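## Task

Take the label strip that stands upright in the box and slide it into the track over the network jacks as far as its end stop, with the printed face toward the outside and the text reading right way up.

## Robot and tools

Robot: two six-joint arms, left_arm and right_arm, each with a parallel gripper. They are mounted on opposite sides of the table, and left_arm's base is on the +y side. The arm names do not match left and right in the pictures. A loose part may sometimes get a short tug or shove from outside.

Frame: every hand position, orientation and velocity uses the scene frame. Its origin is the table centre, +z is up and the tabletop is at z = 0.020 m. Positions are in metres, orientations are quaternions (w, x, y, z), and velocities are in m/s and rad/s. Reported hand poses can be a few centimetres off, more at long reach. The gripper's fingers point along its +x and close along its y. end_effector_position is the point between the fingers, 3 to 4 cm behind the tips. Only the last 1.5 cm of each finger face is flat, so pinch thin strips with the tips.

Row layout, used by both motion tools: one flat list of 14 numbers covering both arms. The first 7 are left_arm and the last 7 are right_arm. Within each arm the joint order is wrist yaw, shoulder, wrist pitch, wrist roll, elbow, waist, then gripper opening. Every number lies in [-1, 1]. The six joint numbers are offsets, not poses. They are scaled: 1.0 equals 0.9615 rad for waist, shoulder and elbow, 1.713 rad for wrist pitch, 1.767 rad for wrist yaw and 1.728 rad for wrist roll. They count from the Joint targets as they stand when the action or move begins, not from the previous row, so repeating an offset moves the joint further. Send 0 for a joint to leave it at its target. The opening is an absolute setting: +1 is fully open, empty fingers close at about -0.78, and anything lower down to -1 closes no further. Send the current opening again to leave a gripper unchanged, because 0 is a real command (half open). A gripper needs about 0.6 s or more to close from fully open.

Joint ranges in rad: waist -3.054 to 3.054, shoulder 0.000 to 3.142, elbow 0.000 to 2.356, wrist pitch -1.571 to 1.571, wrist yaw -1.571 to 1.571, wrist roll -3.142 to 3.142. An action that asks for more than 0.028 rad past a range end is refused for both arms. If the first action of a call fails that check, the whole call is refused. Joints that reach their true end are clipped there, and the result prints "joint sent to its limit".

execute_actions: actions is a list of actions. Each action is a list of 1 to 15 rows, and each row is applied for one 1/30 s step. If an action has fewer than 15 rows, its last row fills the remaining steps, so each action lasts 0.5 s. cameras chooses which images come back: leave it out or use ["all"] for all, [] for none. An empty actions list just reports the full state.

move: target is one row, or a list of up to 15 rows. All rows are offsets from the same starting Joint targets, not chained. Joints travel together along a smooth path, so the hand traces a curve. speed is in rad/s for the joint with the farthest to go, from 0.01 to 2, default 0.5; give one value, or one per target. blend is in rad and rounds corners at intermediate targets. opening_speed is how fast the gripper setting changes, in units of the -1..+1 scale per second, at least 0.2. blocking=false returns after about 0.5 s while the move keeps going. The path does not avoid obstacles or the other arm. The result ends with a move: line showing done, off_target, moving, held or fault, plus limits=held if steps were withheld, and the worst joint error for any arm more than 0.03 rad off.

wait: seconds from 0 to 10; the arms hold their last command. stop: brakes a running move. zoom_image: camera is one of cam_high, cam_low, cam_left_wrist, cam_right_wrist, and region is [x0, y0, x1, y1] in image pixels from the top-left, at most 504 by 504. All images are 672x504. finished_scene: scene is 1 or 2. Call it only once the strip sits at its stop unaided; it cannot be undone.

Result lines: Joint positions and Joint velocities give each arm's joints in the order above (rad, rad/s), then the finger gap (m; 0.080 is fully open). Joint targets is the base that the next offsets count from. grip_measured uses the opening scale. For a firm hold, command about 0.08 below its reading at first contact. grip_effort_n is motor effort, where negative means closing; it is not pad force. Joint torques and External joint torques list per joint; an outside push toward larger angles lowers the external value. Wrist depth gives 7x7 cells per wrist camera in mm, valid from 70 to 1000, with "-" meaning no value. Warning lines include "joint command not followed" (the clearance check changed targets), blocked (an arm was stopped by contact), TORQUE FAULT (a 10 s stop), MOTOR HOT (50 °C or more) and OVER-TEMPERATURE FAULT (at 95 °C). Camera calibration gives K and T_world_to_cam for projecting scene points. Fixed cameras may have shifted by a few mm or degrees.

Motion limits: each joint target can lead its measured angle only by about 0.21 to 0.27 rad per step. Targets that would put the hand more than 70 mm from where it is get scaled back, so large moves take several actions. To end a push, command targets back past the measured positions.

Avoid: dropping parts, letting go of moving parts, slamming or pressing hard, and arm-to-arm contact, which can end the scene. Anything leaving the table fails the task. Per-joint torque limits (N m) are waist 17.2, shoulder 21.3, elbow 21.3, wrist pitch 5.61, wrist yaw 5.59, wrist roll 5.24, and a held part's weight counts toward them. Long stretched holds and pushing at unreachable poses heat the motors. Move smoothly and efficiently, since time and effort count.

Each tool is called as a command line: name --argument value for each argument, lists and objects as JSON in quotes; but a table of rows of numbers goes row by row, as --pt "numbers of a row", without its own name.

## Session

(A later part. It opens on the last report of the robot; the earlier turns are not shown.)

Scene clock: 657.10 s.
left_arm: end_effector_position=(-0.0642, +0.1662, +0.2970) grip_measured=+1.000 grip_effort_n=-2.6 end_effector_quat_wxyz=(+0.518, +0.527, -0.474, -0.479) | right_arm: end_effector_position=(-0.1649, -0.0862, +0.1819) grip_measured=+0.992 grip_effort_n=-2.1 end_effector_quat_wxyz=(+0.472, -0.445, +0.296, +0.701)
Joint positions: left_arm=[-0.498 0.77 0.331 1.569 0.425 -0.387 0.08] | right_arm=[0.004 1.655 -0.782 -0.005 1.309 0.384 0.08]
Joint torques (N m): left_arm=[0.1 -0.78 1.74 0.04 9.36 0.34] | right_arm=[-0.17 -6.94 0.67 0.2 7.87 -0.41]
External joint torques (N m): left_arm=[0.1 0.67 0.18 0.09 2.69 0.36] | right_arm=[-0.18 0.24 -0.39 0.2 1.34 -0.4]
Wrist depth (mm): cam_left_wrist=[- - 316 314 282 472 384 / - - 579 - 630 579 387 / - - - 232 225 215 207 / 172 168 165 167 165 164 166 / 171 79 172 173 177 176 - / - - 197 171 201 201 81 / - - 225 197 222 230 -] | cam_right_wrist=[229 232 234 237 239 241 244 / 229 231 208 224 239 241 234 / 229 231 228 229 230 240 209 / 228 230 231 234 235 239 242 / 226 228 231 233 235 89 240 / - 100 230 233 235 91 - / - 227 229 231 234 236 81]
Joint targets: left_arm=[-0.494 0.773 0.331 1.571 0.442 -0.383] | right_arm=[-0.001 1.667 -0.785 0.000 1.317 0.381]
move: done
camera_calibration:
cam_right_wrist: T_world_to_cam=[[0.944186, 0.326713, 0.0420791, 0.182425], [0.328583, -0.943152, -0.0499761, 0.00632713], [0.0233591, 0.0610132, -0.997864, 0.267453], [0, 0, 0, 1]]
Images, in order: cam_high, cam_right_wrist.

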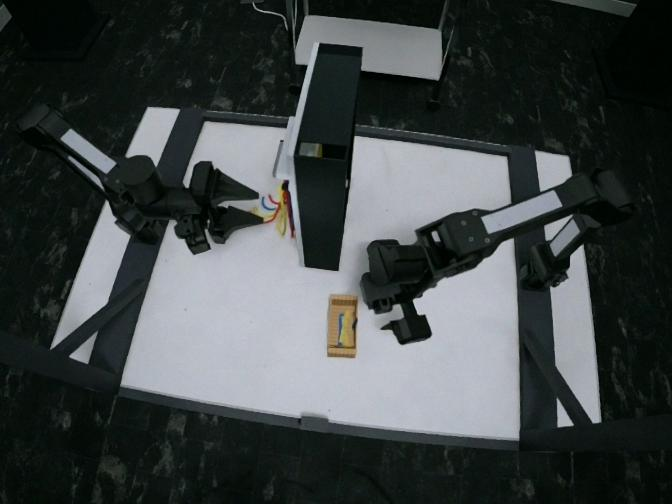

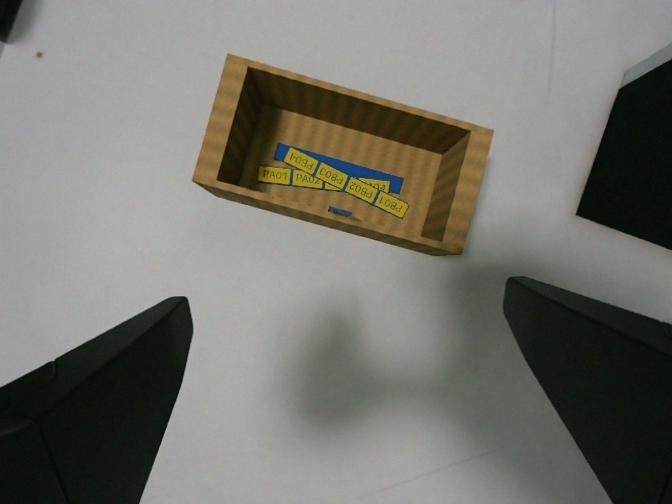

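move --target '[0,0,0,0,0,0,1,0,0.4607,-0.3275,1.0,0.6906,0.002,0.11]' --speed 1.0 --cameras '[]'

move --target '[0,0,0,0,0,0,1,0,0,0,0.0735,0,0,0.11]' --speed 0.5 --cameras '["cam_right_wrist"]'

Scene clock: 709.90 s.
left_arm: end_effector_position=(-0.0642, +0.1662, +0.2972) grip_measured=+1.000 grip_effort_n=-2.1 end_effector_quat_wxyz=(+0.518, +0.527, -0.474, -0.479) | right_arm: end_effector_position=(-0.1798, -0.0498, +0.1844) grip_measured=+0.113 grip_effort_n=-17.9 end_effector_quat_wxyz=(+0.692, -0.046, +0.710, +0.119)
Joint positions: left_arm=[-0.498 0.77 0.331 1.569 0.425 -0.387 0.08] | right_arm=[0.003 2.094 -1.343 1.722 1.974 0.384 0.04]
Joint torques (N m): left_arm=[0.1 -0.8 1.74 0.05 9.34 0.35] | right_arm=[-0.08 -9.22 0.17 0.2 7.13 -0.18]
External joint torques (N m): left_arm=[0.1 0.58 0.21 0.09 2.73 0.37] | right_arm=[-0.14 0.68 -0.29 0.21 1.2 -0.16]
Motor temperatures (°C): left_arm=[25 24 39 24 39 22] | right_arm=[24 25 33 26 31 23]
Wrist depth (mm): cam_left_wrist=[- - 464 - 222 569 380 / - - - - 633 582 386 / - - - 231 226 214 208 / 172 168 165 166 165 164 167 / 171 79 173 173 178 175 - / - - 198 170 204 202 81 / - - 224 198 222 230 -] | cam_right_wrist=[192 194 188 189 192 191 191 / 208 206 201 202 204 205 204 / 223 222 215 217 220 219 218 / 241 239 228 231 235 235 235 / 259 255 103 256 95 251 253 / - - 281 278 274 76 - / - - - 308 307 78 -]
Joint targets: left_arm=[-0.494 0.773 0.331 1.571 0.442 -0.383] | right_arm=[0.000 2.110 -1.345 1.728 1.981 0.383]
move: done

Scene clock: 710.77 s.
left_arm: end_effector_position=(-0.0642, +0.1662, +0.2972) grip_measured=+1.000 grip_effort_n=-2.1 end_effector_quat_wxyz=(+0.518, +0.527, -0.474, -0.479) | right_arm: end_effector_position=(-0.1798, -0.0498, +0.1844) grip_measured=+0.113 grip_effort_n=-17.9 end_effector_quat_wxyz=(+0.694, -0.002, +0.716, +0.074)
Joint positions: left_arm=[-0.498 0.77 0.331 1.569 0.425 -0.387 0.08] | right_arm=[0.003 2.094 -1.343 1.849 1.974 0.384 0.04]
Joint torques (N m): left_arm=[0.09 -0.77 1.75 0.05 9.31 0.39] | right_arm=[-0.07 -9.23 0.14 0.23 7.18 -0.13]
External joint torques (N m): left_arm=[0.1 0.7 0.18 0.1 2.61 0.37] | right_arm=[-0.12 0.62 -0.32 0.24 1.26 -0.17]
Wrist depth (mm): cam_left_wrist=[- - 465 - 222 569 386 / - - - - 619 588 390 / - - - 231 225 215 207 / 172 167 164 167 165 163 166 / 170 78 174 174 178 176 - / - - 198 170 204 202 80 / - - 225 181 222 229 -] | cam_right_wrist=[192 194 187 190 192 191 191 / 207 207 197 203 205 204 203 / 223 222 214 218 220 219 219 / 241 240 230 232 237 236 234 / 262 255 202 258 95 252 255 / - - 284 283 276 76 - / - - 292 310 311 78 -]
Joint targets: left_arm=[-0.494 0.773 0.331 1.571 0.442 -0.383] | right_arm=[0.000 2.110 -1.345 1.855 1.981 0.383]
move: done
camera_calibration:
cam_right_wrist: T_world_to_cam=[[0.0729116, -0.996275, -0.0460519, -0.0218777], [-0.908004, -0.085411, 0.410164, -0.218771], [-0.412569, 0.0119096, -0.910849, 0.171128], [0, 0, 0, 1]]
Images, in order: cam_right_wrist.

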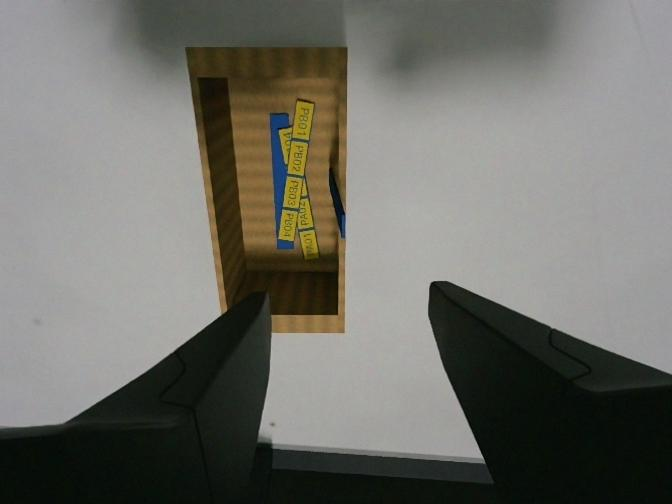

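zoom_image --camera "cam_right_wrist" --region '[310, 150, 370, 250]'

Scaled by 5.040.

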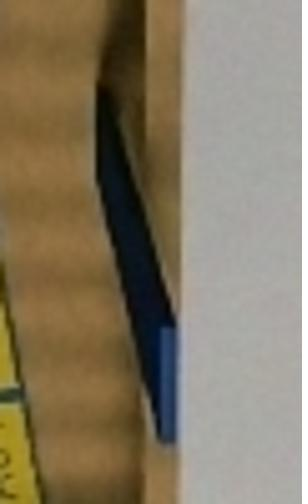

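move --target '[0,0,0,0,0,0,1,0,0.0166,0.1378,0,-0.2444,0,0.11]' --speed 0.25 --cameras '["cam_right_wrist","cam_high"]'

zoom_image --camera "cam_right_wrist" --region '[230, 200, 470, 360]'

Scene clock: 731.73 s.
left_arm: end_effector_position=(-0.0642, +0.1662, +0.2972) grip_measured=+1.000 grip_effort_n=-2.6 end_effector_quat_wxyz=(+0.518, +0.527, -0.474, -0.479) | right_arm: end_effector_position=(-0.1810, -0.0467, +0.1223) grip_measured=+0.113 grip_effort_n=-17.9 end_effector_quat_wxyz=(+0.694, -0.003, +0.716, +0.072)
Joint positions: left_arm=[-0.498 0.77 0.331 1.569 0.425 -0.387 0.08] | right_arm=[0.003 2.113 -1.111 1.849 1.756 0.384 0.04]
Joint torques (N m): left_arm=[0.11 -0.75 1.75 0.06 9.31 0.39] | right_arm=[-0.08 -9.64 0.42 0.21 5.15 -0.15]
External joint torques (N m): left_arm=[0.11 0.64 0.21 0.11 2.71 0.38] | right_arm=[-0.13 0.41 -0.04 0.21 -0.83 -0.21]
Wrist depth (mm): cam_left_wrist=[- - 335 - - 219 381 / - - - - 618 574 388 / - - - 232 226 214 207 / 172 168 165 167 165 163 166 / 171 78 173 174 177 175 - / - - 198 170 204 201 80 / - - 224 180 222 230 -] | cam_right_wrist=[137 133 133 135 136 136 135 / 148 104 143 142 145 145 145 / 157 120 151 151 153 156 155 / 169 130 165 165 168 167 168 / 184 177 103 176 96 178 181 / - - - 158 196 76 - / - - 219 221 219 78 -]
Joint targets: left_arm=[-0.494 0.773 0.331 1.571 0.442 -0.383] | right_arm=[0.000 2.126 -1.109 1.855 1.746 0.383]
move: done
camera_calibration:
cam_right_wrist: T_world_to_cam=[[0.0726075, -0.996489, -0.0416892, -0.0221515], [-0.908726, -0.0833235, 0.408993, -0.194094], [-0.411031, 0.00818811, -0.911585, 0.114261], [0, 0, 0, 1]]
Images, in order: cam_high, cam_right_wrist.

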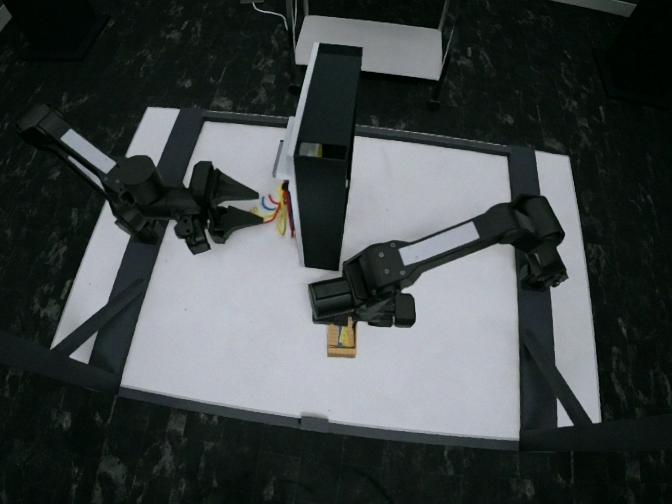

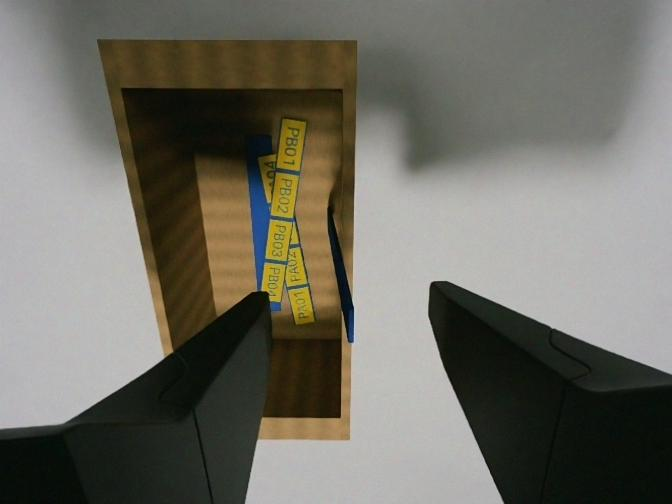

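Scaled by 2.100.

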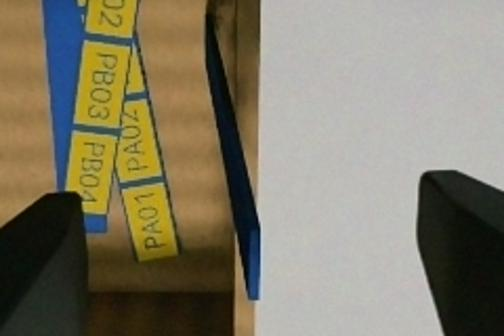

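move --target '[0,0,0,0,0,0,1,0,0.0105,0.0064,-0.006,-0.002,0.0115,0.11]' --speed 0.2 --cameras '["cam_right_wrist"]'

zoom_image --camera "cam_right_wrist" --region '[230, 200, 470, 360]'

Scene clock: 767.87 s.
left_arm: end_effector_position=(-0.0642, +0.1662, +0.2972) grip_measured=+1.000 grip_effort_n=-2.1 end_effector_quat_wxyz=(+0.518, +0.527, -0.474, -0.479) | right_arm: end_effector_position=(-0.1845, -0.0464, +0.1188) grip_measured=+0.113 grip_effort_n=-17.9 end_effector_quat_wxyz=(+0.694, -0.005, +0.716, +0.075)
Joint positions: left_arm=[-0.498 0.77 0.331 1.569 0.425 -0.387 0.08] | right_arm=[0.003 2.121 -1.1 1.849 1.754 0.391 0.04]
Joint torques (N m): left_arm=[0.09 -0.77 1.74 0.04 9.34 0.35] | right_arm=[-0.1 -9.45 0.42 -0.15 5.08 0.22]
External joint torques (N m): left_arm=[0.1 0.67 0.17 0.09 2.65 0.34] | right_arm=[-0.15 0.59 -0.04 -0.15 -0.86 0.2]
Wrist depth (mm): cam_left_wrist=[- - 355 - - 217 385 / - - - - 627 580 389 / - - - 232 225 213 208 / 172 168 165 167 165 163 166 / 170 79 173 174 178 175 - / - - 198 169 204 201 81 / - - 225 181 221 230 -] | cam_right_wrist=[- 93 130 129 133 132 132 / 143 117 141 139 142 141 141 / 153 127 148 148 150 152 151 / 165 128 160 161 163 163 163 / 180 174 153 175 98 173 176 / - - 141 153 191 76 - / - - 216 214 214 78 -]
Joint targets: left_arm=[-0.494 0.773 0.331 1.571 0.442 -0.383] | right_arm=[0.000 2.136 -1.099 1.845 1.744 0.394]
move: done
camera_calibration:
cam_right_wrist: T_world_to_cam=[[0.0798096, -0.995892, -0.0427771, -0.0201952], [-0.907918, -0.0903403, 0.409295, -0.19604], [-0.411478, 0.00617244, -0.911399, 0.10942], [0, 0, 0, 1]]
Images, in order: cam_right_wrist.

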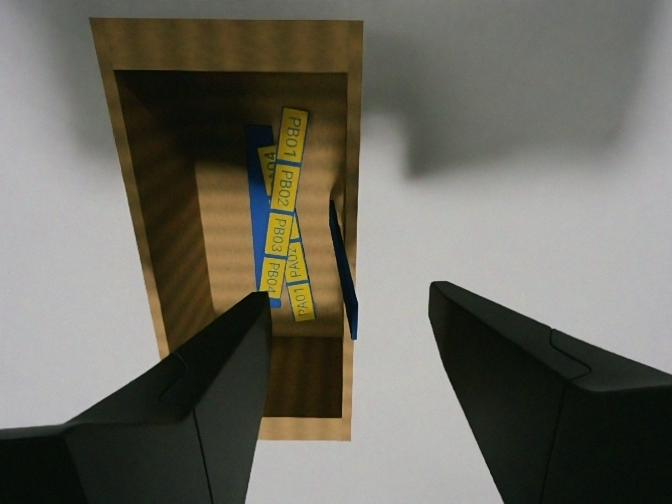

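Scaled by 2.100.

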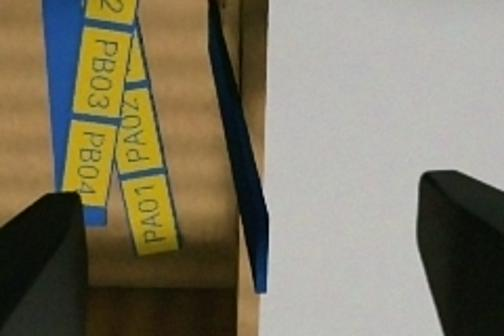

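move --target '[0,0,0,0,0,0,1,0,0,0,0,0,0,-1.0]' --opening_speed 0.6 --cameras '["cam_right_wrist"]'

zoom_image --camera "cam_right_wrist" --region '[230, 200, 470, 360]'

Scene clock: 779.53 s.
left_arm: end_effector_position=(-0.0642, +0.1662, +0.2972) grip_measured=+1.000 grip_effort_n=-2.1 end_effector_quat_wxyz=(+0.518, +0.527, -0.474, -0.479) | right_arm: end_effector_position=(-0.1848, -0.0458, +0.1189) grip_measured=-0.788 grip_effort_n=-83.5 end_effector_quat_wxyz=(+0.694, -0.004, +0.716, +0.076)
Joint positions: left_arm=[-0.498 0.77 0.331 1.569 0.425 -0.387 0.08] | right_arm=[0.003 2.121 -1.098 1.849 1.754 0.391 0]
Joint torques (N m): left_arm=[0.1 -0.76 1.74 0.05 9.34 0.37] | right_arm=[-0.09 -9.44 0.29 -0.16 5.07 0.23]
External joint torques (N m): left_arm=[0.1 0.67 0.18 0.1 2.68 0.39] | right_arm=[-0.14 0.61 -0.2 -0.15 -0.92 0.22]
Motor temperatures (°C): left_arm=[25 23 39 24 39 22] | right_arm=[24 30 32 26 30 23]
Wrist depth (mm): cam_left_wrist=[- - 354 - - 216 383 / - - - - 627 581 388 / - - - 232 225 215 207 / 172 168 165 166 165 163 166 / 171 79 173 174 178 176 - / - - 198 169 200 201 81 / - - 225 181 221 231 -] | cam_right_wrist=[- 93 130 94 133 133 132 / 144 124 142 138 142 141 141 / 154 124 148 148 150 151 152 / 166 125 159 162 164 163 163 / 181 174 170 89 174 178 177 / 193 190 - - - - - / - - - - - - -]
Joint targets: left_arm=[-0.494 0.773 0.331 1.571 0.442 -0.383] | right_arm=[0.000 2.136 -1.098 1.845 1.744 0.394]
move: done
camera_calibration:
cam_right_wrist: T_world_to_cam=[[0.0797646, -0.995783, -0.0453154, -0.0193434], [-0.9075, -0.0913508, 0.409999, -0.19627], [-0.41241, 0.00842026, -0.91096, 0.10926], [0, 0, 0, 1]]
Images, in order: cam_right_wrist.

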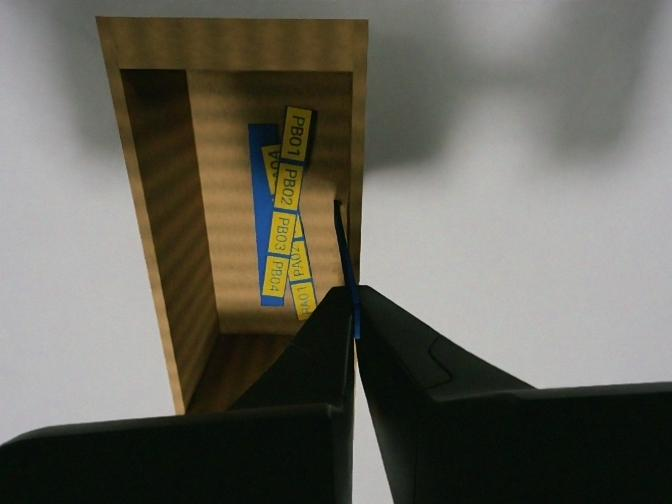

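Scaled by 2.100.

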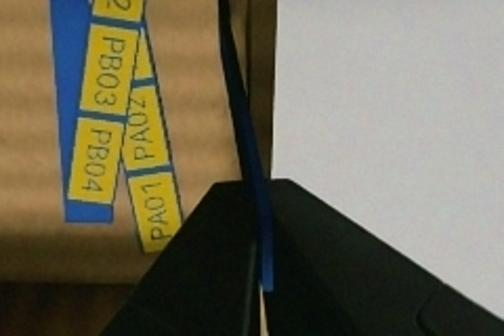

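move --pt "0 0 0 0 0 0 1 0 0 -0.1436 0 0.2558 0 -1.0" --pt "0 0 0 0 0 0 1 0 -0.1778 -0.2008 -1.0 0.0957 0.1841 -1.0" --speed '[0.25,0.8]' --blend 0.05 --cameras '["cam_right_wrist"]'

move --target '[0,0,0,0,0,0,1,0,0,0,-0.4543,0,0,-1.0]' --speed 0.8 --cameras '["cam_right_wrist","cam_high","cam_low"]'

Scene clock: 800.03 s.
left_arm: end_effector_position=(-0.0642, +0.1662, +0.2972) grip_measured=+1.000 grip_effort_n=-1.6 end_effector_quat_wxyz=(+0.518, +0.527, -0.474, -0.479) | right_arm: end_effector_position=(-0.2221, -0.1287, +0.1957) grip_measured=-0.788 grip_effort_n=-83.5 end_effector_quat_wxyz=(+0.378, -0.598, +0.375, +0.599)
Joint positions: left_arm=[-0.498 0.77 0.331 1.569 0.425 -0.387 0.08] | right_arm=[0.003 1.974 -1.44 0.123 1.846 0.569 0]
Joint torques (N m): left_arm=[0.1 -0.8 1.75 0.04 9.26 0.4] | right_arm=[-0.14 -11.11 0.04 -0.21 5 0.18]
External joint torques (N m): left_arm=[0.11 0.68 0.16 0.1 2.51 0.38] | right_arm=[-0.14 -2.21 -0.32 -0.21 -0.83 0.16]
Wrist depth (mm): cam_left_wrist=[- - 501 - - 569 383 / - - - - 628 575 390 / - - - 232 224 214 207 / 172 167 165 167 165 164 166 / 171 78 173 173 178 176 - / - - 198 169 204 202 81 / - - 224 181 221 230 -] | cam_right_wrist=[198 200 203 205 203 205 188 / 210 214 215 218 222 225 225 / 226 228 230 233 236 240 243 / 241 247 249 251 256 258 264 / 261 265 264 89 272 283 285 / 277 279 - - - - 303 / - - - - - - -]
Joint targets: left_arm=[-0.494 0.773 0.331 1.571 0.442 -0.383] | right_arm=[-0.001 1.965 -1.442 0.117 1.836 0.571]
move: done
camera_calibration:
cam_right_wrist: T_world_to_cam=[[0.914544, 0.40015, 0.0590704, 0.249251], [0.350386, -0.856691, 0.378562, -0.0822268], [0.202087, -0.325514, -0.923689, 0.260561], [0, 0, 0, 1]]
Images, in order: cam_right_wrist.

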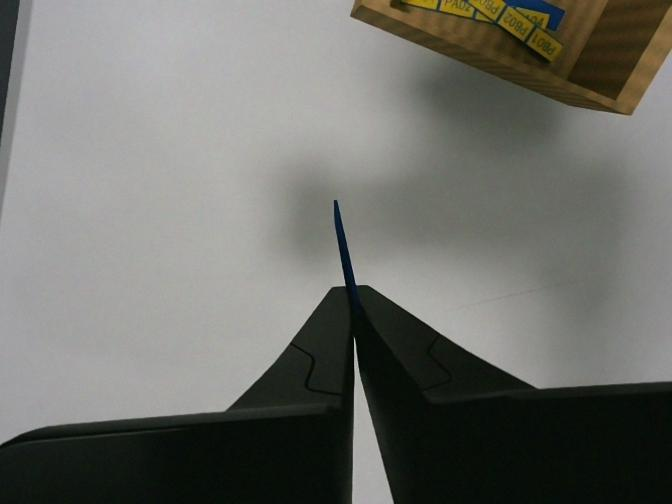

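Scene clock: 801.63 s.
left_arm: end_effector_position=(-0.0642, +0.1662, +0.2972) grip_measured=+1.000 grip_effort_n=-1.6 end_effector_quat_wxyz=(+0.518, +0.527, -0.474, -0.479) | right_arm: end_effector_position=(-0.2222, -0.1288, +0.1957) grip_measured=-0.788 grip_effort_n=-83.5 end_effector_quat_wxyz=(+0.121, -0.697, +0.118, +0.697)
Joint positions: left_arm=[-0.498 0.77 0.331 1.569 0.425 -0.387 0.08] | right_arm=[0.002 1.974 -1.44 -0.662 1.846 0.569 0]
Joint torques (N m): left_arm=[0.08 -0.79 1.75 0.04 9.31 0.39] | right_arm=[-0.17 -11.15 0.03 -0.21 5.02 0.15]
External joint torques (N m): left_arm=[0.08 0.68 0.18 0.1 2.6 0.39] | right_arm=[-0.13 -2.27 -0.33 -0.21 -0.81 0.14]
Wrist depth (mm): cam_left_wrist=[- - 505 - - 564 381 / - - - - 625 581 389 / - - - 232 225 215 207 / 171 168 165 167 165 164 167 / 171 79 173 174 178 175 - / - - 198 170 201 201 81 / - - 225 181 222 230 -] | cam_right_wrist=[200 201 203 205 208 206 207 / 211 214 215 218 218 218 204 / 227 229 231 234 236 233 232 / 243 247 249 250 256 248 226 / 263 264 264 89 272 280 279 / 280 281 - - - - 290 / - - - - - - -]
Joint targets: left_arm=[-0.494 0.773 0.331 1.571 0.442 -0.383] | right_arm=[-0.001 1.965 -1.442 -0.668 1.836 0.571]
move: done
camera_calibration:
cam_right_wrist: T_world_to_cam=[[0.364203, 0.929312, 0.0611091, 0.194781], [0.852096, -0.358987, 0.380868, 0.0928476], [0.375883, -0.0866426, -0.922608, 0.329712], [0, 0, 0, 1]]
Images, in order: cam_high, cam_low, cam_right_wrist.

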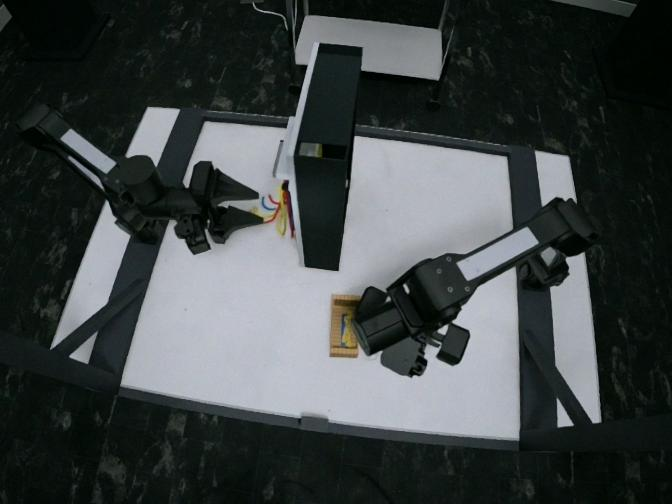

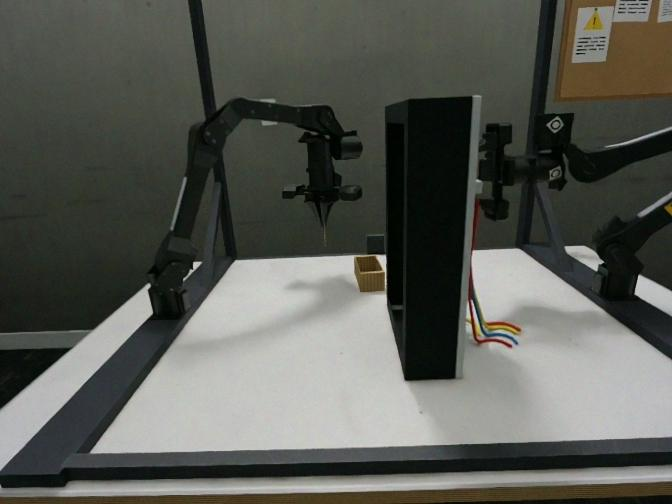

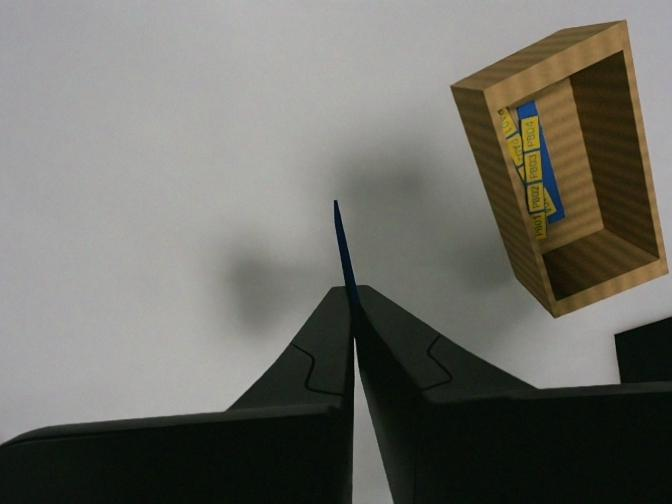

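move --target '[0.2796,0.548,0.157,-0.909,0.462,-0.382,1,0,0,0,0,0,0,-1.0]' --speed 1.0 --cameras '[]'

move --pt "0 0.837 0.362 0 0 0 1 0 0 0 0 0 0 -1.0" --pt "0 0.837 0.362 0 0 0.472 1 0 0 0 0 0 0 -1.0" --speed '[0.8,0.5]' --blend 0.03 --cameras '["cam_high","cam_left_wrist"]'

Scene clock: 839.43 s.
left_arm: end_effector_position=(-0.3035, +0.1564, +0.3871) grip_measured=+1.000 grip_effort_n=-3.0 end_effector_quat_wxyz=(+0.392, -0.078, -0.034, -0.916) | right_arm: end_effector_position=(-0.2222, -0.1288, +0.1957) grip_measured=-0.788 grip_effort_n=-83.5 end_effector_quat_wxyz=(+0.121, -0.697, +0.118, +0.697)
Joint positions: left_arm=[-0.004 1.294 0.596 0.003 0.868 -0.747 0.08] | right_arm=[0.002 1.974 -1.44 -0.662 1.846 0.569 0]
Joint torques (N m): left_arm=[0.12 -3.94 2 -0.06 9.29 -0.29] | right_arm=[-0.17 -11.13 0.05 -0.21 4.96 0.24]
External joint torques (N m): left_arm=[0.11 0.67 0.47 -0.06 2.68 -0.26] | right_arm=[-0.13 -2.21 -0.31 -0.21 -0.9 0.13]
Wrist depth (mm): cam_left_wrist=[- - - - - 850 739 / - - - - - 873 755 / - - - - - 908 760 / 557 - - - - 942 802 / - 78 - - - - - / - - - - - - 81 / - - - - - - -] | cam_right_wrist=[200 200 203 204 207 206 208 / 213 214 215 219 217 218 206 / 226 229 232 234 236 233 231 / 242 245 249 251 256 247 226 / 262 265 264 89 270 280 277 / 279 282 - - - - 289 / - - - - - - -]
Joint targets: left_arm=[0.000 1.300 0.600 0.000 0.886 -0.750] | right_arm=[-0.001 1.965 -1.442 -0.668 1.836 0.571]
move: done

Scene clock: 842.03 s.
left_arm: end_effector_position=(-0.1780, -0.0328, +0.1605) grip_measured=+1.000 grip_effort_n=-2.6 end_effector_quat_wxyz=(+0.587, +0.002, +0.000, -0.809) | right_arm: end_effector_position=(-0.2222, -0.1288, +0.1957) grip_measured=-0.788 grip_effort_n=-83.5 end_effector_quat_wxyz=(+0.121, -0.697, +0.118, +0.697)
Joint positions: left_arm=[-0.001 2.096 1.216 0.002 0.876 -0.297 0.08] | right_arm=[0.002 1.974 -1.44 -0.662 1.846 0.569 0]
Joint torques (N m): left_arm=[-0.01 -7.5 2.08 -0.03 5.96 0] | right_arm=[-0.15 -11.17 0.04 -0.22 4.94 0.21]
External joint torques (N m): left_arm=[-0.01 0.69 0.48 -0.04 1.42 -0.03] | right_arm=[-0.12 -2.31 -0.3 -0.22 -0.85 0.27]
Wrist depth (mm): cam_left_wrist=[334 - - 141 - - - / 356 - - 161 - - - / 412 - 491 490 - - - / 413 415 406 375 388 - - / 325 78 283 296 293 276 - / - - 236 237 233 231 81 / - - 197 190 157 180 -] | cam_right_wrist=[200 200 203 204 208 207 207 / 212 215 216 218 218 218 200 / 226 227 231 232 236 232 231 / 242 246 249 250 255 248 226 / 262 264 263 89 271 279 278 / 278 280 - - - - - / - - - - - - -]
Joint targets: left_arm=[0.000 2.105 1.220 0.000 0.886 -0.296] | right_arm=[-0.001 1.965 -1.442 -0.668 1.836 0.571]
move: done
camera_calibration:
cam_left_wrist: T_world_to_cam=[[-0.959464, 0.280414, -0.0282387, -0.14666], [0.142264, 0.395388, -0.90743, 0.207708], [-0.243291, -0.874663, -0.419254, 0.0722603], [0, 0, 0, 1]]
Images, in order: cam_high, cam_left_wrist.

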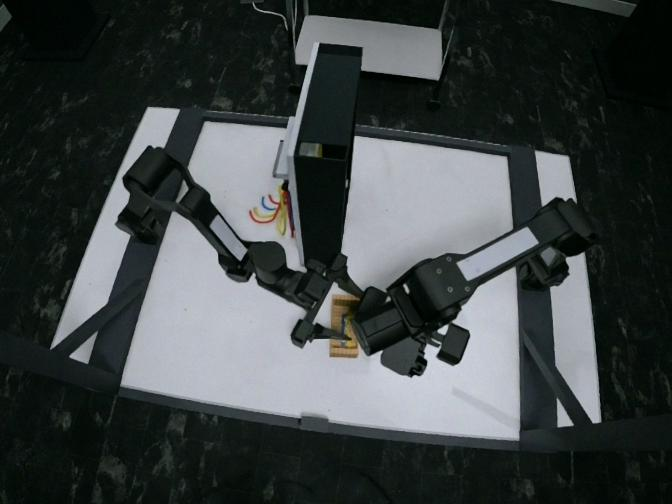

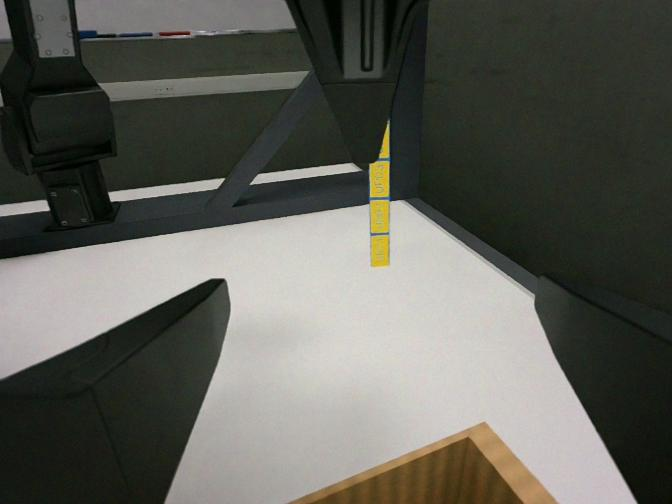

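zoom_image --camera "cam_left_wrist" --region '[320, 90, 440, 280]'

Scaled by 2.653.

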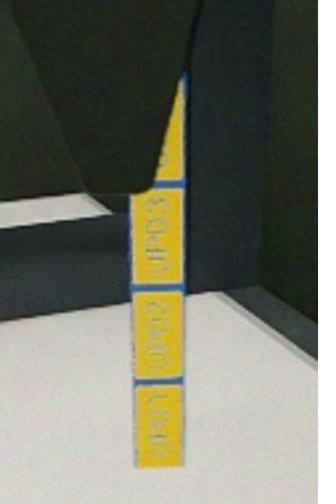

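move --target '[0,0.129,-0.0765,0,0.2694,-0.0083,1,0,0,0,0,0,0,-1.0]' --speed 0.3 --cameras '["cam_left_wrist"]'

zoom_image --camera "cam_left_wrist" --region '[260, 80, 480, 320]'

Scene clock: 881.97 s.
left_arm: end_effector_position=(-0.1965, -0.0829, +0.1644) grip_measured=+1.000 grip_effort_n=-3.0 end_effector_quat_wxyz=(+0.586, +0.000, -0.001, -0.811) | right_arm: end_effector_position=(-0.2222, -0.1288, +0.1957) grip_measured=-0.788 grip_effort_n=-83.5 end_effector_quat_wxyz=(+0.121, -0.697, +0.118, +0.697)
Joint positions: left_arm=[0 2.218 1.089 0.002 1.131 -0.301 0.08] | right_arm=[0.002 1.974 -1.44 -0.662 1.846 0.569 0]
Joint torques (N m): left_arm=[0 -8.62 1.83 -0.03 7.02 -0.23] | right_arm=[-0.17 -11.12 0.03 -0.19 4.96 0.18]
External joint torques (N m): left_arm=[-0.01 0.89 0.22 -0.03 1.94 -0.21] | right_arm=[-0.13 -2.24 -0.33 -0.2 -0.88 0.22]
Motor temperatures (°C): left_arm=[25 29 39 24 38 22] | right_arm=[24 33 31 26 29 23]
Wrist depth (mm): cam_left_wrist=[- - - 94 399 - - / 345 - - 101 - - - / 376 - 454 122 - - - / 375 395 409 396 386 - - / 327 78 286 283 291 264 - / - - 237 235 234 231 81 / - - 198 196 194 193 -] | cam_right_wrist=[200 201 204 205 208 206 115 / 212 215 216 219 218 99 94 / 227 229 231 233 236 231 231 / 243 247 248 250 256 248 226 / 262 264 263 89 271 274 276 / 279 281 - - - - - / - - - - - - -]
Joint targets: left_arm=[0.001 2.229 1.089 0.000 1.146 -0.304] | right_arm=[-0.001 1.965 -1.442 -0.668 1.836 0.571]
move: done
camera_calibration:
cam_left_wrist: T_world_to_cam=[[-0.958434, 0.28393, -0.0280675, -0.149791], [0.142244, 0.390237, -0.90966, 0.233577], [-0.247326, -0.875842, -0.414404, 0.0238347], [0, 0, 0, 1]]
Images, in order: cam_left_wrist.

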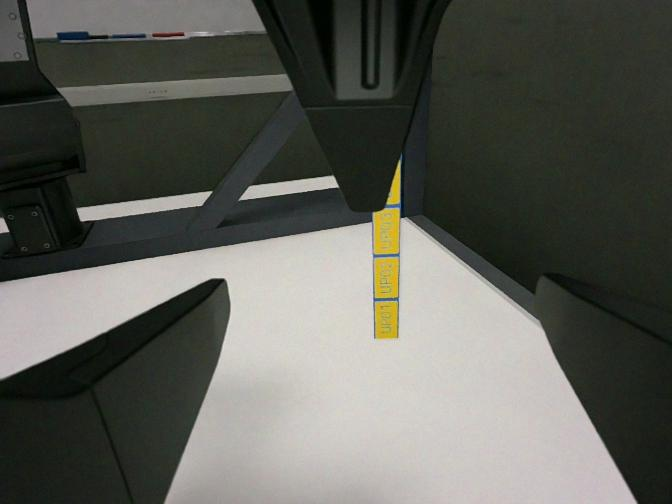

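Scaled by 2.100.

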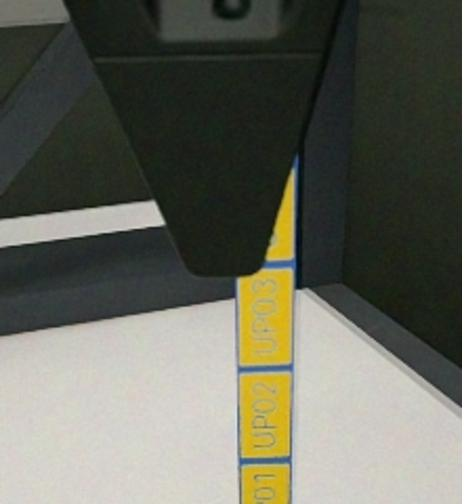

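move --pt "0 0.022 0.0124 0 0 -0.0068 1 0 0 0 0 0 0 -1.0" --pt "0 0.1524 -0.0619 0 0.26 -0.0068 1 0 0 0 0 0 0 -1.0" --speed 0.15 --blend 0.005 --cameras '["cam_left_wrist","cam_low","cam_high"]'

zoom_image --camera "cam_left_wrist" --region '[220, 80, 540, 400]'

Scene clock: 926.17 s.
left_arm: end_effector_position=(-0.2159, -0.1265, +0.1569) grip_measured=+1.000 grip_effort_n=-2.1 end_effector_quat_wxyz=(+0.583, +0.001, +0.000, -0.813) | right_arm: end_effector_position=(-0.2222, -0.1288, +0.1957) grip_measured=-0.788 grip_effort_n=-83.5 end_effector_quat_wxyz=(+0.121, -0.697, +0.118, +0.697)
Joint positions: left_arm=[0 2.364 0.983 0.002 1.38 -0.308 0.08] | right_arm=[0.002 1.974 -1.44 -0.662 1.846 0.569 0]
Joint torques (N m): left_arm=[-0.02 -9.81 1.81 -0.03 7.62 -0.19] | right_arm=[-0.17 -11.16 0.04 -0.21 4.98 0.22]
External joint torques (N m): left_arm=[-0.02 0.96 0.17 -0.04 2.1 -0.17] | right_arm=[-0.13 -2.18 -0.31 -0.21 -0.89 0.22]
Wrist depth (mm): cam_left_wrist=[- - - - - - 967 / - - - - - - - / - - - - - - - / 346 361 358 - 369 - - / 306 78 268 277 271 259 - / - - 222 213 219 209 80 / - - 186 184 188 180 -] | cam_right_wrist=[200 200 204 203 95 91 - / 212 214 217 219 219 179 103 / 226 229 231 234 235 203 106 / 243 246 249 250 255 132 115 / 261 265 265 89 268 143 120 / 279 280 - - - - - / - - - - - - -]
Joint targets: left_arm=[0.001 2.376 0.983 0.000 1.395 -0.311] | right_arm=[-0.001 1.965 -1.442 -0.668 1.836 0.571]
move: done
camera_calibration:
cam_left_wrist: T_world_to_cam=[[-0.956219, 0.291295, -0.0281403, -0.154755], [0.145887, 0.391111, -0.908708, 0.247301], [-0.253696, -0.873029, -0.416484, -0.0229344], [0, 0, 0, 1]]
Images, in order: cam_high, cam_low, cam_left_wrist.

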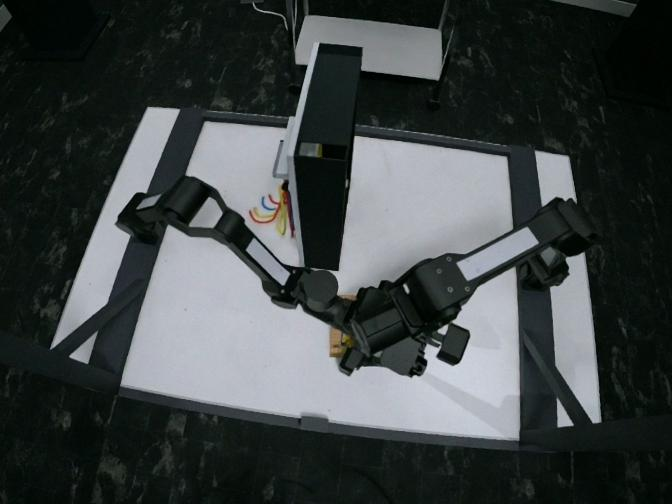

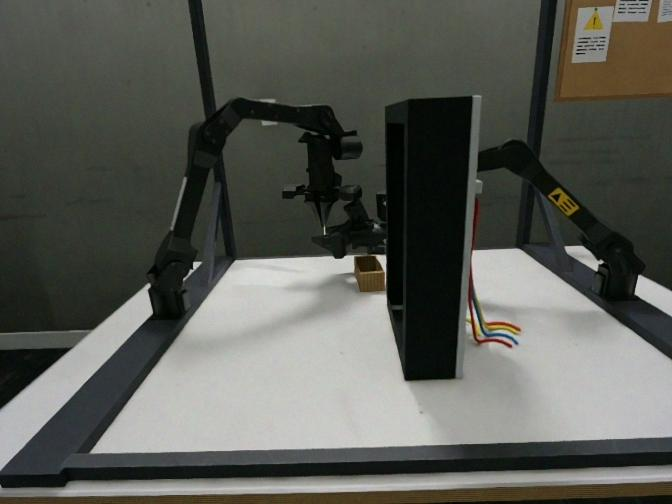

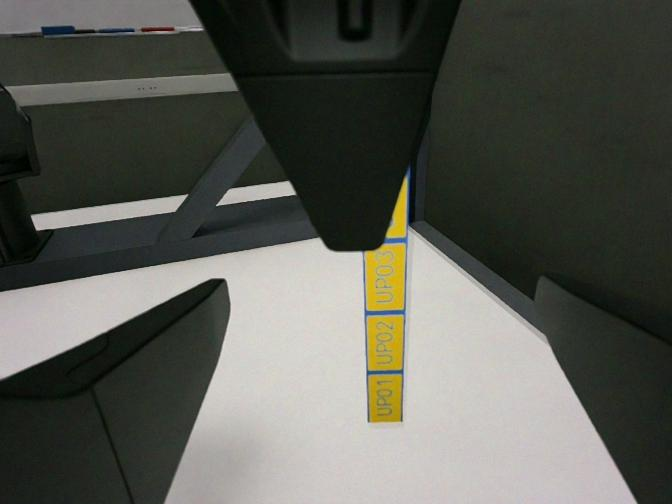

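Scaled by 1.575.

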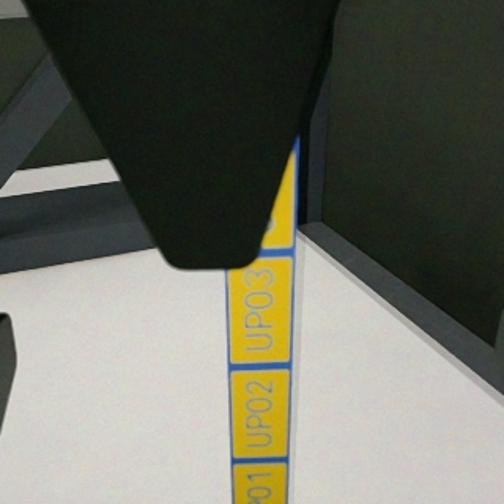

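move --target '[0,0,0,0,0,0,-0.4,0,0,0,0,0,0,-1.0]' --opening_speed 1.0 --cameras '["cam_left_wrist"]'

move --target '[0,0,0,0,0,0,-0.72,0,0,0,0,0,0,-1.0]' --opening_speed 0.25 --cameras '["cam_left_wrist"]'

Scene clock: 954.83 s.
left_arm: end_effector_position=(-0.2159, -0.1267, +0.1571) grip_measured=-0.396 grip_effort_n=-17.0 end_effector_quat_wxyz=(+0.583, +0.001, -0.001, -0.813) | right_arm: end_effector_position=(-0.2222, -0.1288, +0.1957) grip_measured=-0.788 grip_effort_n=-83.5 end_effector_quat_wxyz=(+0.121, -0.697, +0.118, +0.697)
Joint positions: left_arm=[0 2.364 0.983 0.002 1.381 -0.308 0.017] | right_arm=[0.002 1.974 -1.44 -0.662 1.846 0.569 0]
Joint torques (N m): left_arm=[0.01 -9.8 1.81 -0.03 7.44 -0.21] | right_arm=[-0.17 -11.1 0.04 -0.23 4.97 0.13]
External joint torques (N m): left_arm=[0.01 0.82 0.21 -0.03 2.02 -0.22] | right_arm=[-0.13 -2.17 -0.28 -0.23 -0.85 0.13]
Wrist depth (mm): cam_left_wrist=[- - - - - - 982 / - - - - - - - / - - - - - - - / 348 359 359 - 365 - - / 289 288 300 265 - 284 - / 249 - - - 84 - - / - - - 184 - - -] | cam_right_wrist=[200 202 203 205 208 204 101 / 212 214 216 219 217 108 90 / 228 228 230 129 109 97 97 / 242 245 250 136 156 136 115 / 264 265 263 89 121 120 120 / 278 281 - - - - - / - - - - - - -]
Joint targets: left_arm=[0.001 2.376 0.983 0.000 1.396 -0.311] | right_arm=[-0.001 1.965 -1.442 -0.668 1.836 0.571]
move: done
camera_calibration:
cam_left_wrist: T_world_to_cam=[[-0.956226, 0.291274, -0.0281161, -0.154762], [0.145664, 0.390454, -0.909026, 0.247518], [-0.253798, -0.87333, -0.415791, -0.0231875], [0, 0, 0, 1]]
Images, in order: cam_left_wrist.

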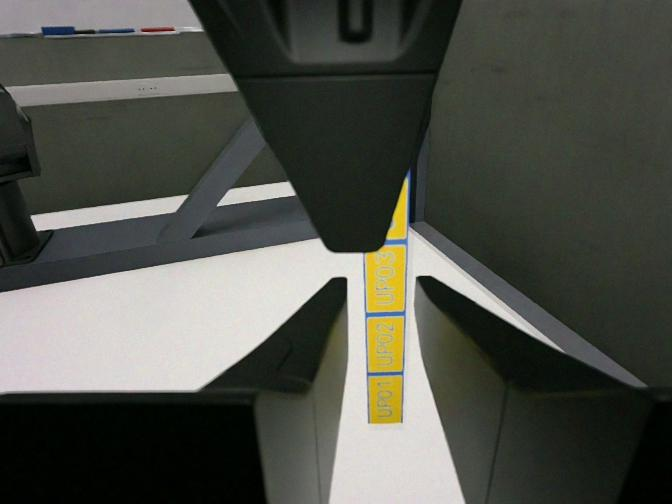

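Scene clock: 956.33 s.
left_arm: end_effector_position=(-0.2159, -0.1267, +0.1571) grip_measured=-0.627 grip_effort_n=-83.5 end_effector_quat_wxyz=(+0.583, +0.000, +0.000, -0.813) | right_arm: end_effector_position=(-0.2220, -0.1290, +0.1956) grip_measured=-0.788 grip_effort_n=-83.5 end_effector_quat_wxyz=(+0.120, -0.697, +0.118, +0.697)
Joint positions: left_arm=[0 2.364 0.982 0 1.381 -0.308 0.007] | right_arm=[0.002 1.974 -1.441 -0.662 1.846 0.569 0]
Joint torques (N m): left_arm=[0 -9.83 1.84 0.04 7.47 -0.17] | right_arm=[-0.16 -11.21 0.08 -0.22 5 0.17]
External joint torques (N m): left_arm=[0.01 0.87 0.22 0.03 1.98 -0.27] | right_arm=[-0.13 -2.29 -0.26 -0.22 -0.84 0.21]
Wrist depth (mm): cam_left_wrist=[- - - - - - 986 / - - - - - - - / - - - - - - - / 345 359 359 - 368 - - / 289 285 298 - 94 283 - / 249 - - - - - 235 / - - - - - - -] | cam_right_wrist=[200 202 203 205 207 204 100 / 212 214 216 218 219 117 102 / 227 228 230 229 127 97 97 / 243 246 252 124 121 125 115 / 263 265 264 89 120 115 120 / 279 282 - - - - - / - - - - - - -]
Joint targets: left_arm=[0.001 2.376 0.983 0.000 1.395 -0.311] | right_arm=[-0.001 1.965 -1.442 -0.668 1.836 0.571]
move: done
camera_calibration:
cam_left_wrist: T_world_to_cam=[[-0.956272, 0.2913, -0.0262224, -0.155069], [0.144133, 0.39134, -0.908889, 0.247203], [-0.254497, -0.872925, -0.416213, -0.0232554], [0, 0, 0, 1]]
Images, in order: cam_left_wrist.

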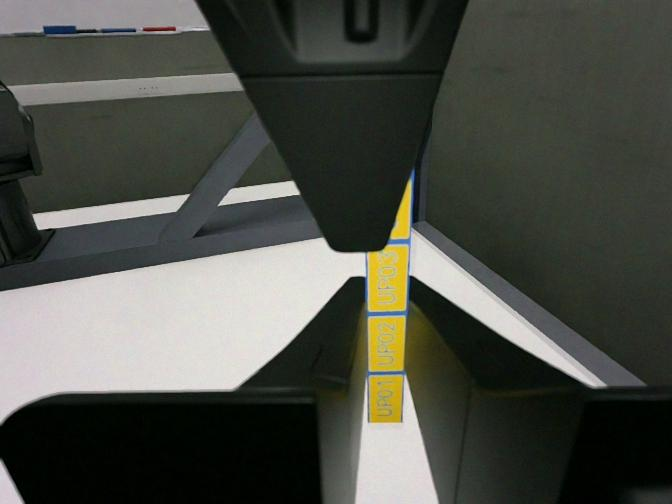

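move --target '[0,0,0,0,0,0,-0.72,0,0,0,0,0,0,-0.4]' --opening_speed 0.5 --cameras '["cam_left_wrist","cam_right_wrist"]'

Scene clock: 965.73 s.
left_arm: end_effector_position=(-0.2159, -0.1267, +0.1571) grip_measured=-0.627 grip_effort_n=-83.5 end_effector_quat_wxyz=(+0.583, +0.000, +0.000, -0.813) | right_arm: end_effector_position=(-0.2220, -0.1290, +0.1956) grip_measured=-0.404 grip_effort_n=14.7 end_effector_quat_wxyz=(+0.120, -0.697, +0.118, +0.697)
Joint positions: left_arm=[0 2.364 0.982 0 1.381 -0.308 0.007] | right_arm=[0.002 1.974 -1.441 -0.662 1.846 0.569 0.017]
Joint torques (N m): left_arm=[-0.01 -9.86 1.8 0.03 7.49 -0.14] | right_arm=[-0.15 -11.13 0.1 -0.21 4.99 0.04]
External joint torques (N m): left_arm=[-0.01 0.61 0.23 0.03 2.15 -0.21] | right_arm=[-0.12 -2.21 -0.26 -0.22 -0.86 0.05]
Wrist depth (mm): cam_left_wrist=[- - - - - - 968 / - - - - - - - / - - - - - - - / 346 359 359 - 368 - - / 289 285 297 - 94 283 - / 249 - - - - - 235 / - - - - - - -] | cam_right_wrist=[200 200 203 205 208 204 101 / 212 214 215 218 218 117 104 / 226 229 231 229 126 97 97 / 243 245 249 123 127 126 115 / 262 263 258 123 97 113 117 / 280 - - 300 - - - / - - - 323 - - -]
Joint targets: left_arm=[0.000 2.376 0.983 0.000 1.395 -0.311] | right_arm=[0.000 1.965 -1.442 -0.668 1.836 0.571]
move: done
camera_calibration:
cam_left_wrist: T_world_to_cam=[[-0.956272, 0.2913, -0.0262224, -0.155069], [0.144133, 0.39134, -0.908889, 0.247203], [-0.254497, -0.872925, -0.416213, -0.0232554], [0, 0, 0, 1]]
cam_right_wrist: T_world_to_cam=[[0.363811, 0.92951, 0.0604391, 0.194996], [0.851997, -0.358294, 0.381741, 0.0925987], [0.376487, -0.0873878, -0.922291, 0.329534], [0, 0, 0, 1]]
Images, in order: cam_left_wrist, cam_right_wrist.

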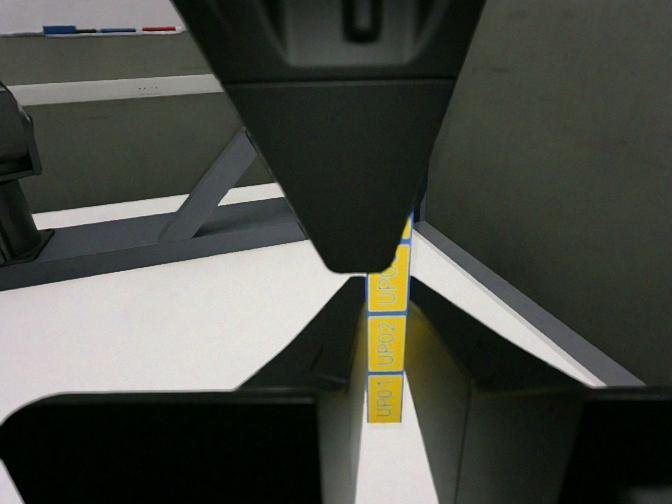

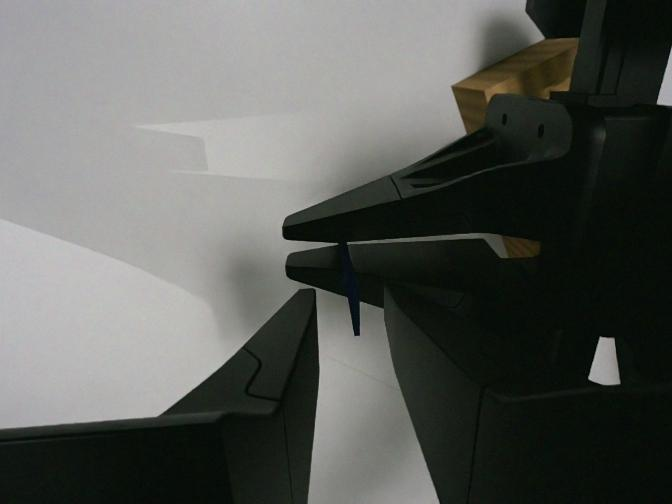

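move --pt "0 0 0 0 0 0 -0.72 0 -0.26 0 0 0 0 -0.4" --pt "0 0 0 0 0 0 -0.72 0 -0.9 0.5 0.35 -0.9 0.3 -0.4" --speed '[0.3,0.8]' --blend 0.03 --cameras '["cam_left_wrist","cam_high"]'

zoom_image --camera "cam_left_wrist" --region '[260, 150, 520, 440]'

Scene clock: 980.97 s.
left_arm: end_effector_position=(-0.2159, -0.1267, +0.1571) grip_measured=-0.627 grip_effort_n=-83.5 end_effector_quat_wxyz=(+0.583, +0.000, +0.000, -0.813) | right_arm: end_effector_position=(-0.2598, -0.2366, +0.2655) grip_measured=-0.403 grip_effort_n=14.2 end_effector_quat_wxyz=(+0.317, -0.338, +0.091, +0.882)
Joint positions: left_arm=[0 2.364 0.982 0 1.381 -0.308 0.007] | right_arm=[0.002 1.106 -0.588 -0.07 0.982 0.856 0.017]
Joint torques (N m): left_arm=[-0.02 -9.86 1.82 0.04 7.45 -0.22] | right_arm=[-0.11 -5.28 1.43 0.25 6.13 0.22]
External joint torques (N m): left_arm=[-0.02 0.8 0.2 0.03 2.01 -0.2] | right_arm=[-0.11 -1.74 -0.14 0.24 -0.94 0.22]
Heat: left arm: hottest wrist pitch 42 °C (+4.0 °C/min); right arm: hottest shoulder 35 °C (+1.0 °C/min).
Wrist depth (mm): cam_left_wrist=[- - - 333 352 - 981 / - - - - 384 - - / - - 421 - - - - / 347 358 369 371 366 - - / 288 286 298 - 94 285 - / 249 - - - - - 234 / - - - - - - -] | cam_right_wrist=[877 - - - - - 515 / 985 - - - 437 449 462 / - - - - 396 285 414 / - - - 362 370 365 222 / - - 332 325 97 218 211 / - - - 310 - - - / - - - 287 - - -]
Joint targets: left_arm=[0.001 2.376 0.983 0.000 1.395 -0.311] | right_arm=[0.000 1.100 -0.586 -0.063 0.971 0.859]
move: done
camera_calibration:
cam_left_wrist: T_world_to_cam=[[-0.956272, 0.2913, -0.0262224, -0.155069], [0.144133, 0.39134, -0.908889, 0.247203], [-0.254497, -0.872925, -0.416213, -0.0232554], [0, 0, 0, 1]]
Images, in order: cam_high, cam_left_wrist.

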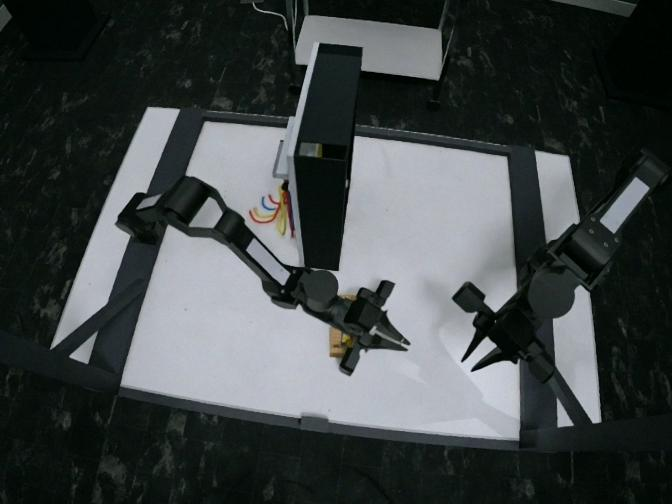

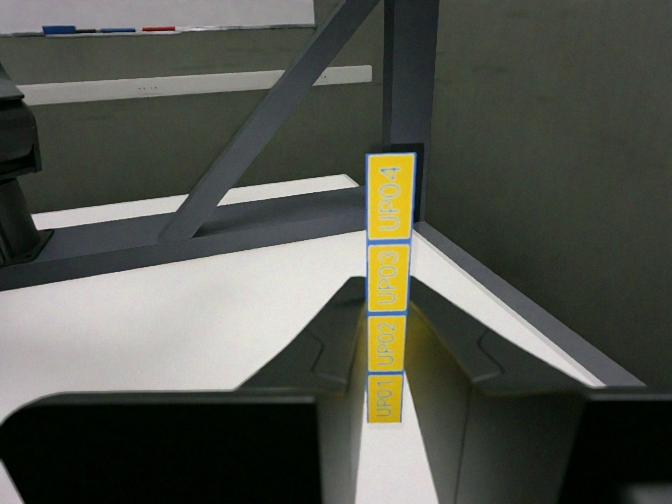

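Scaled by 1.738.

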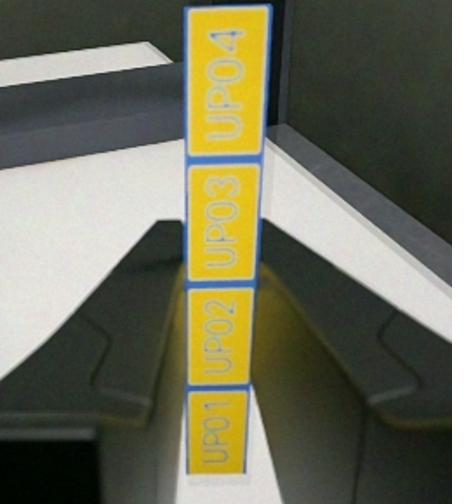

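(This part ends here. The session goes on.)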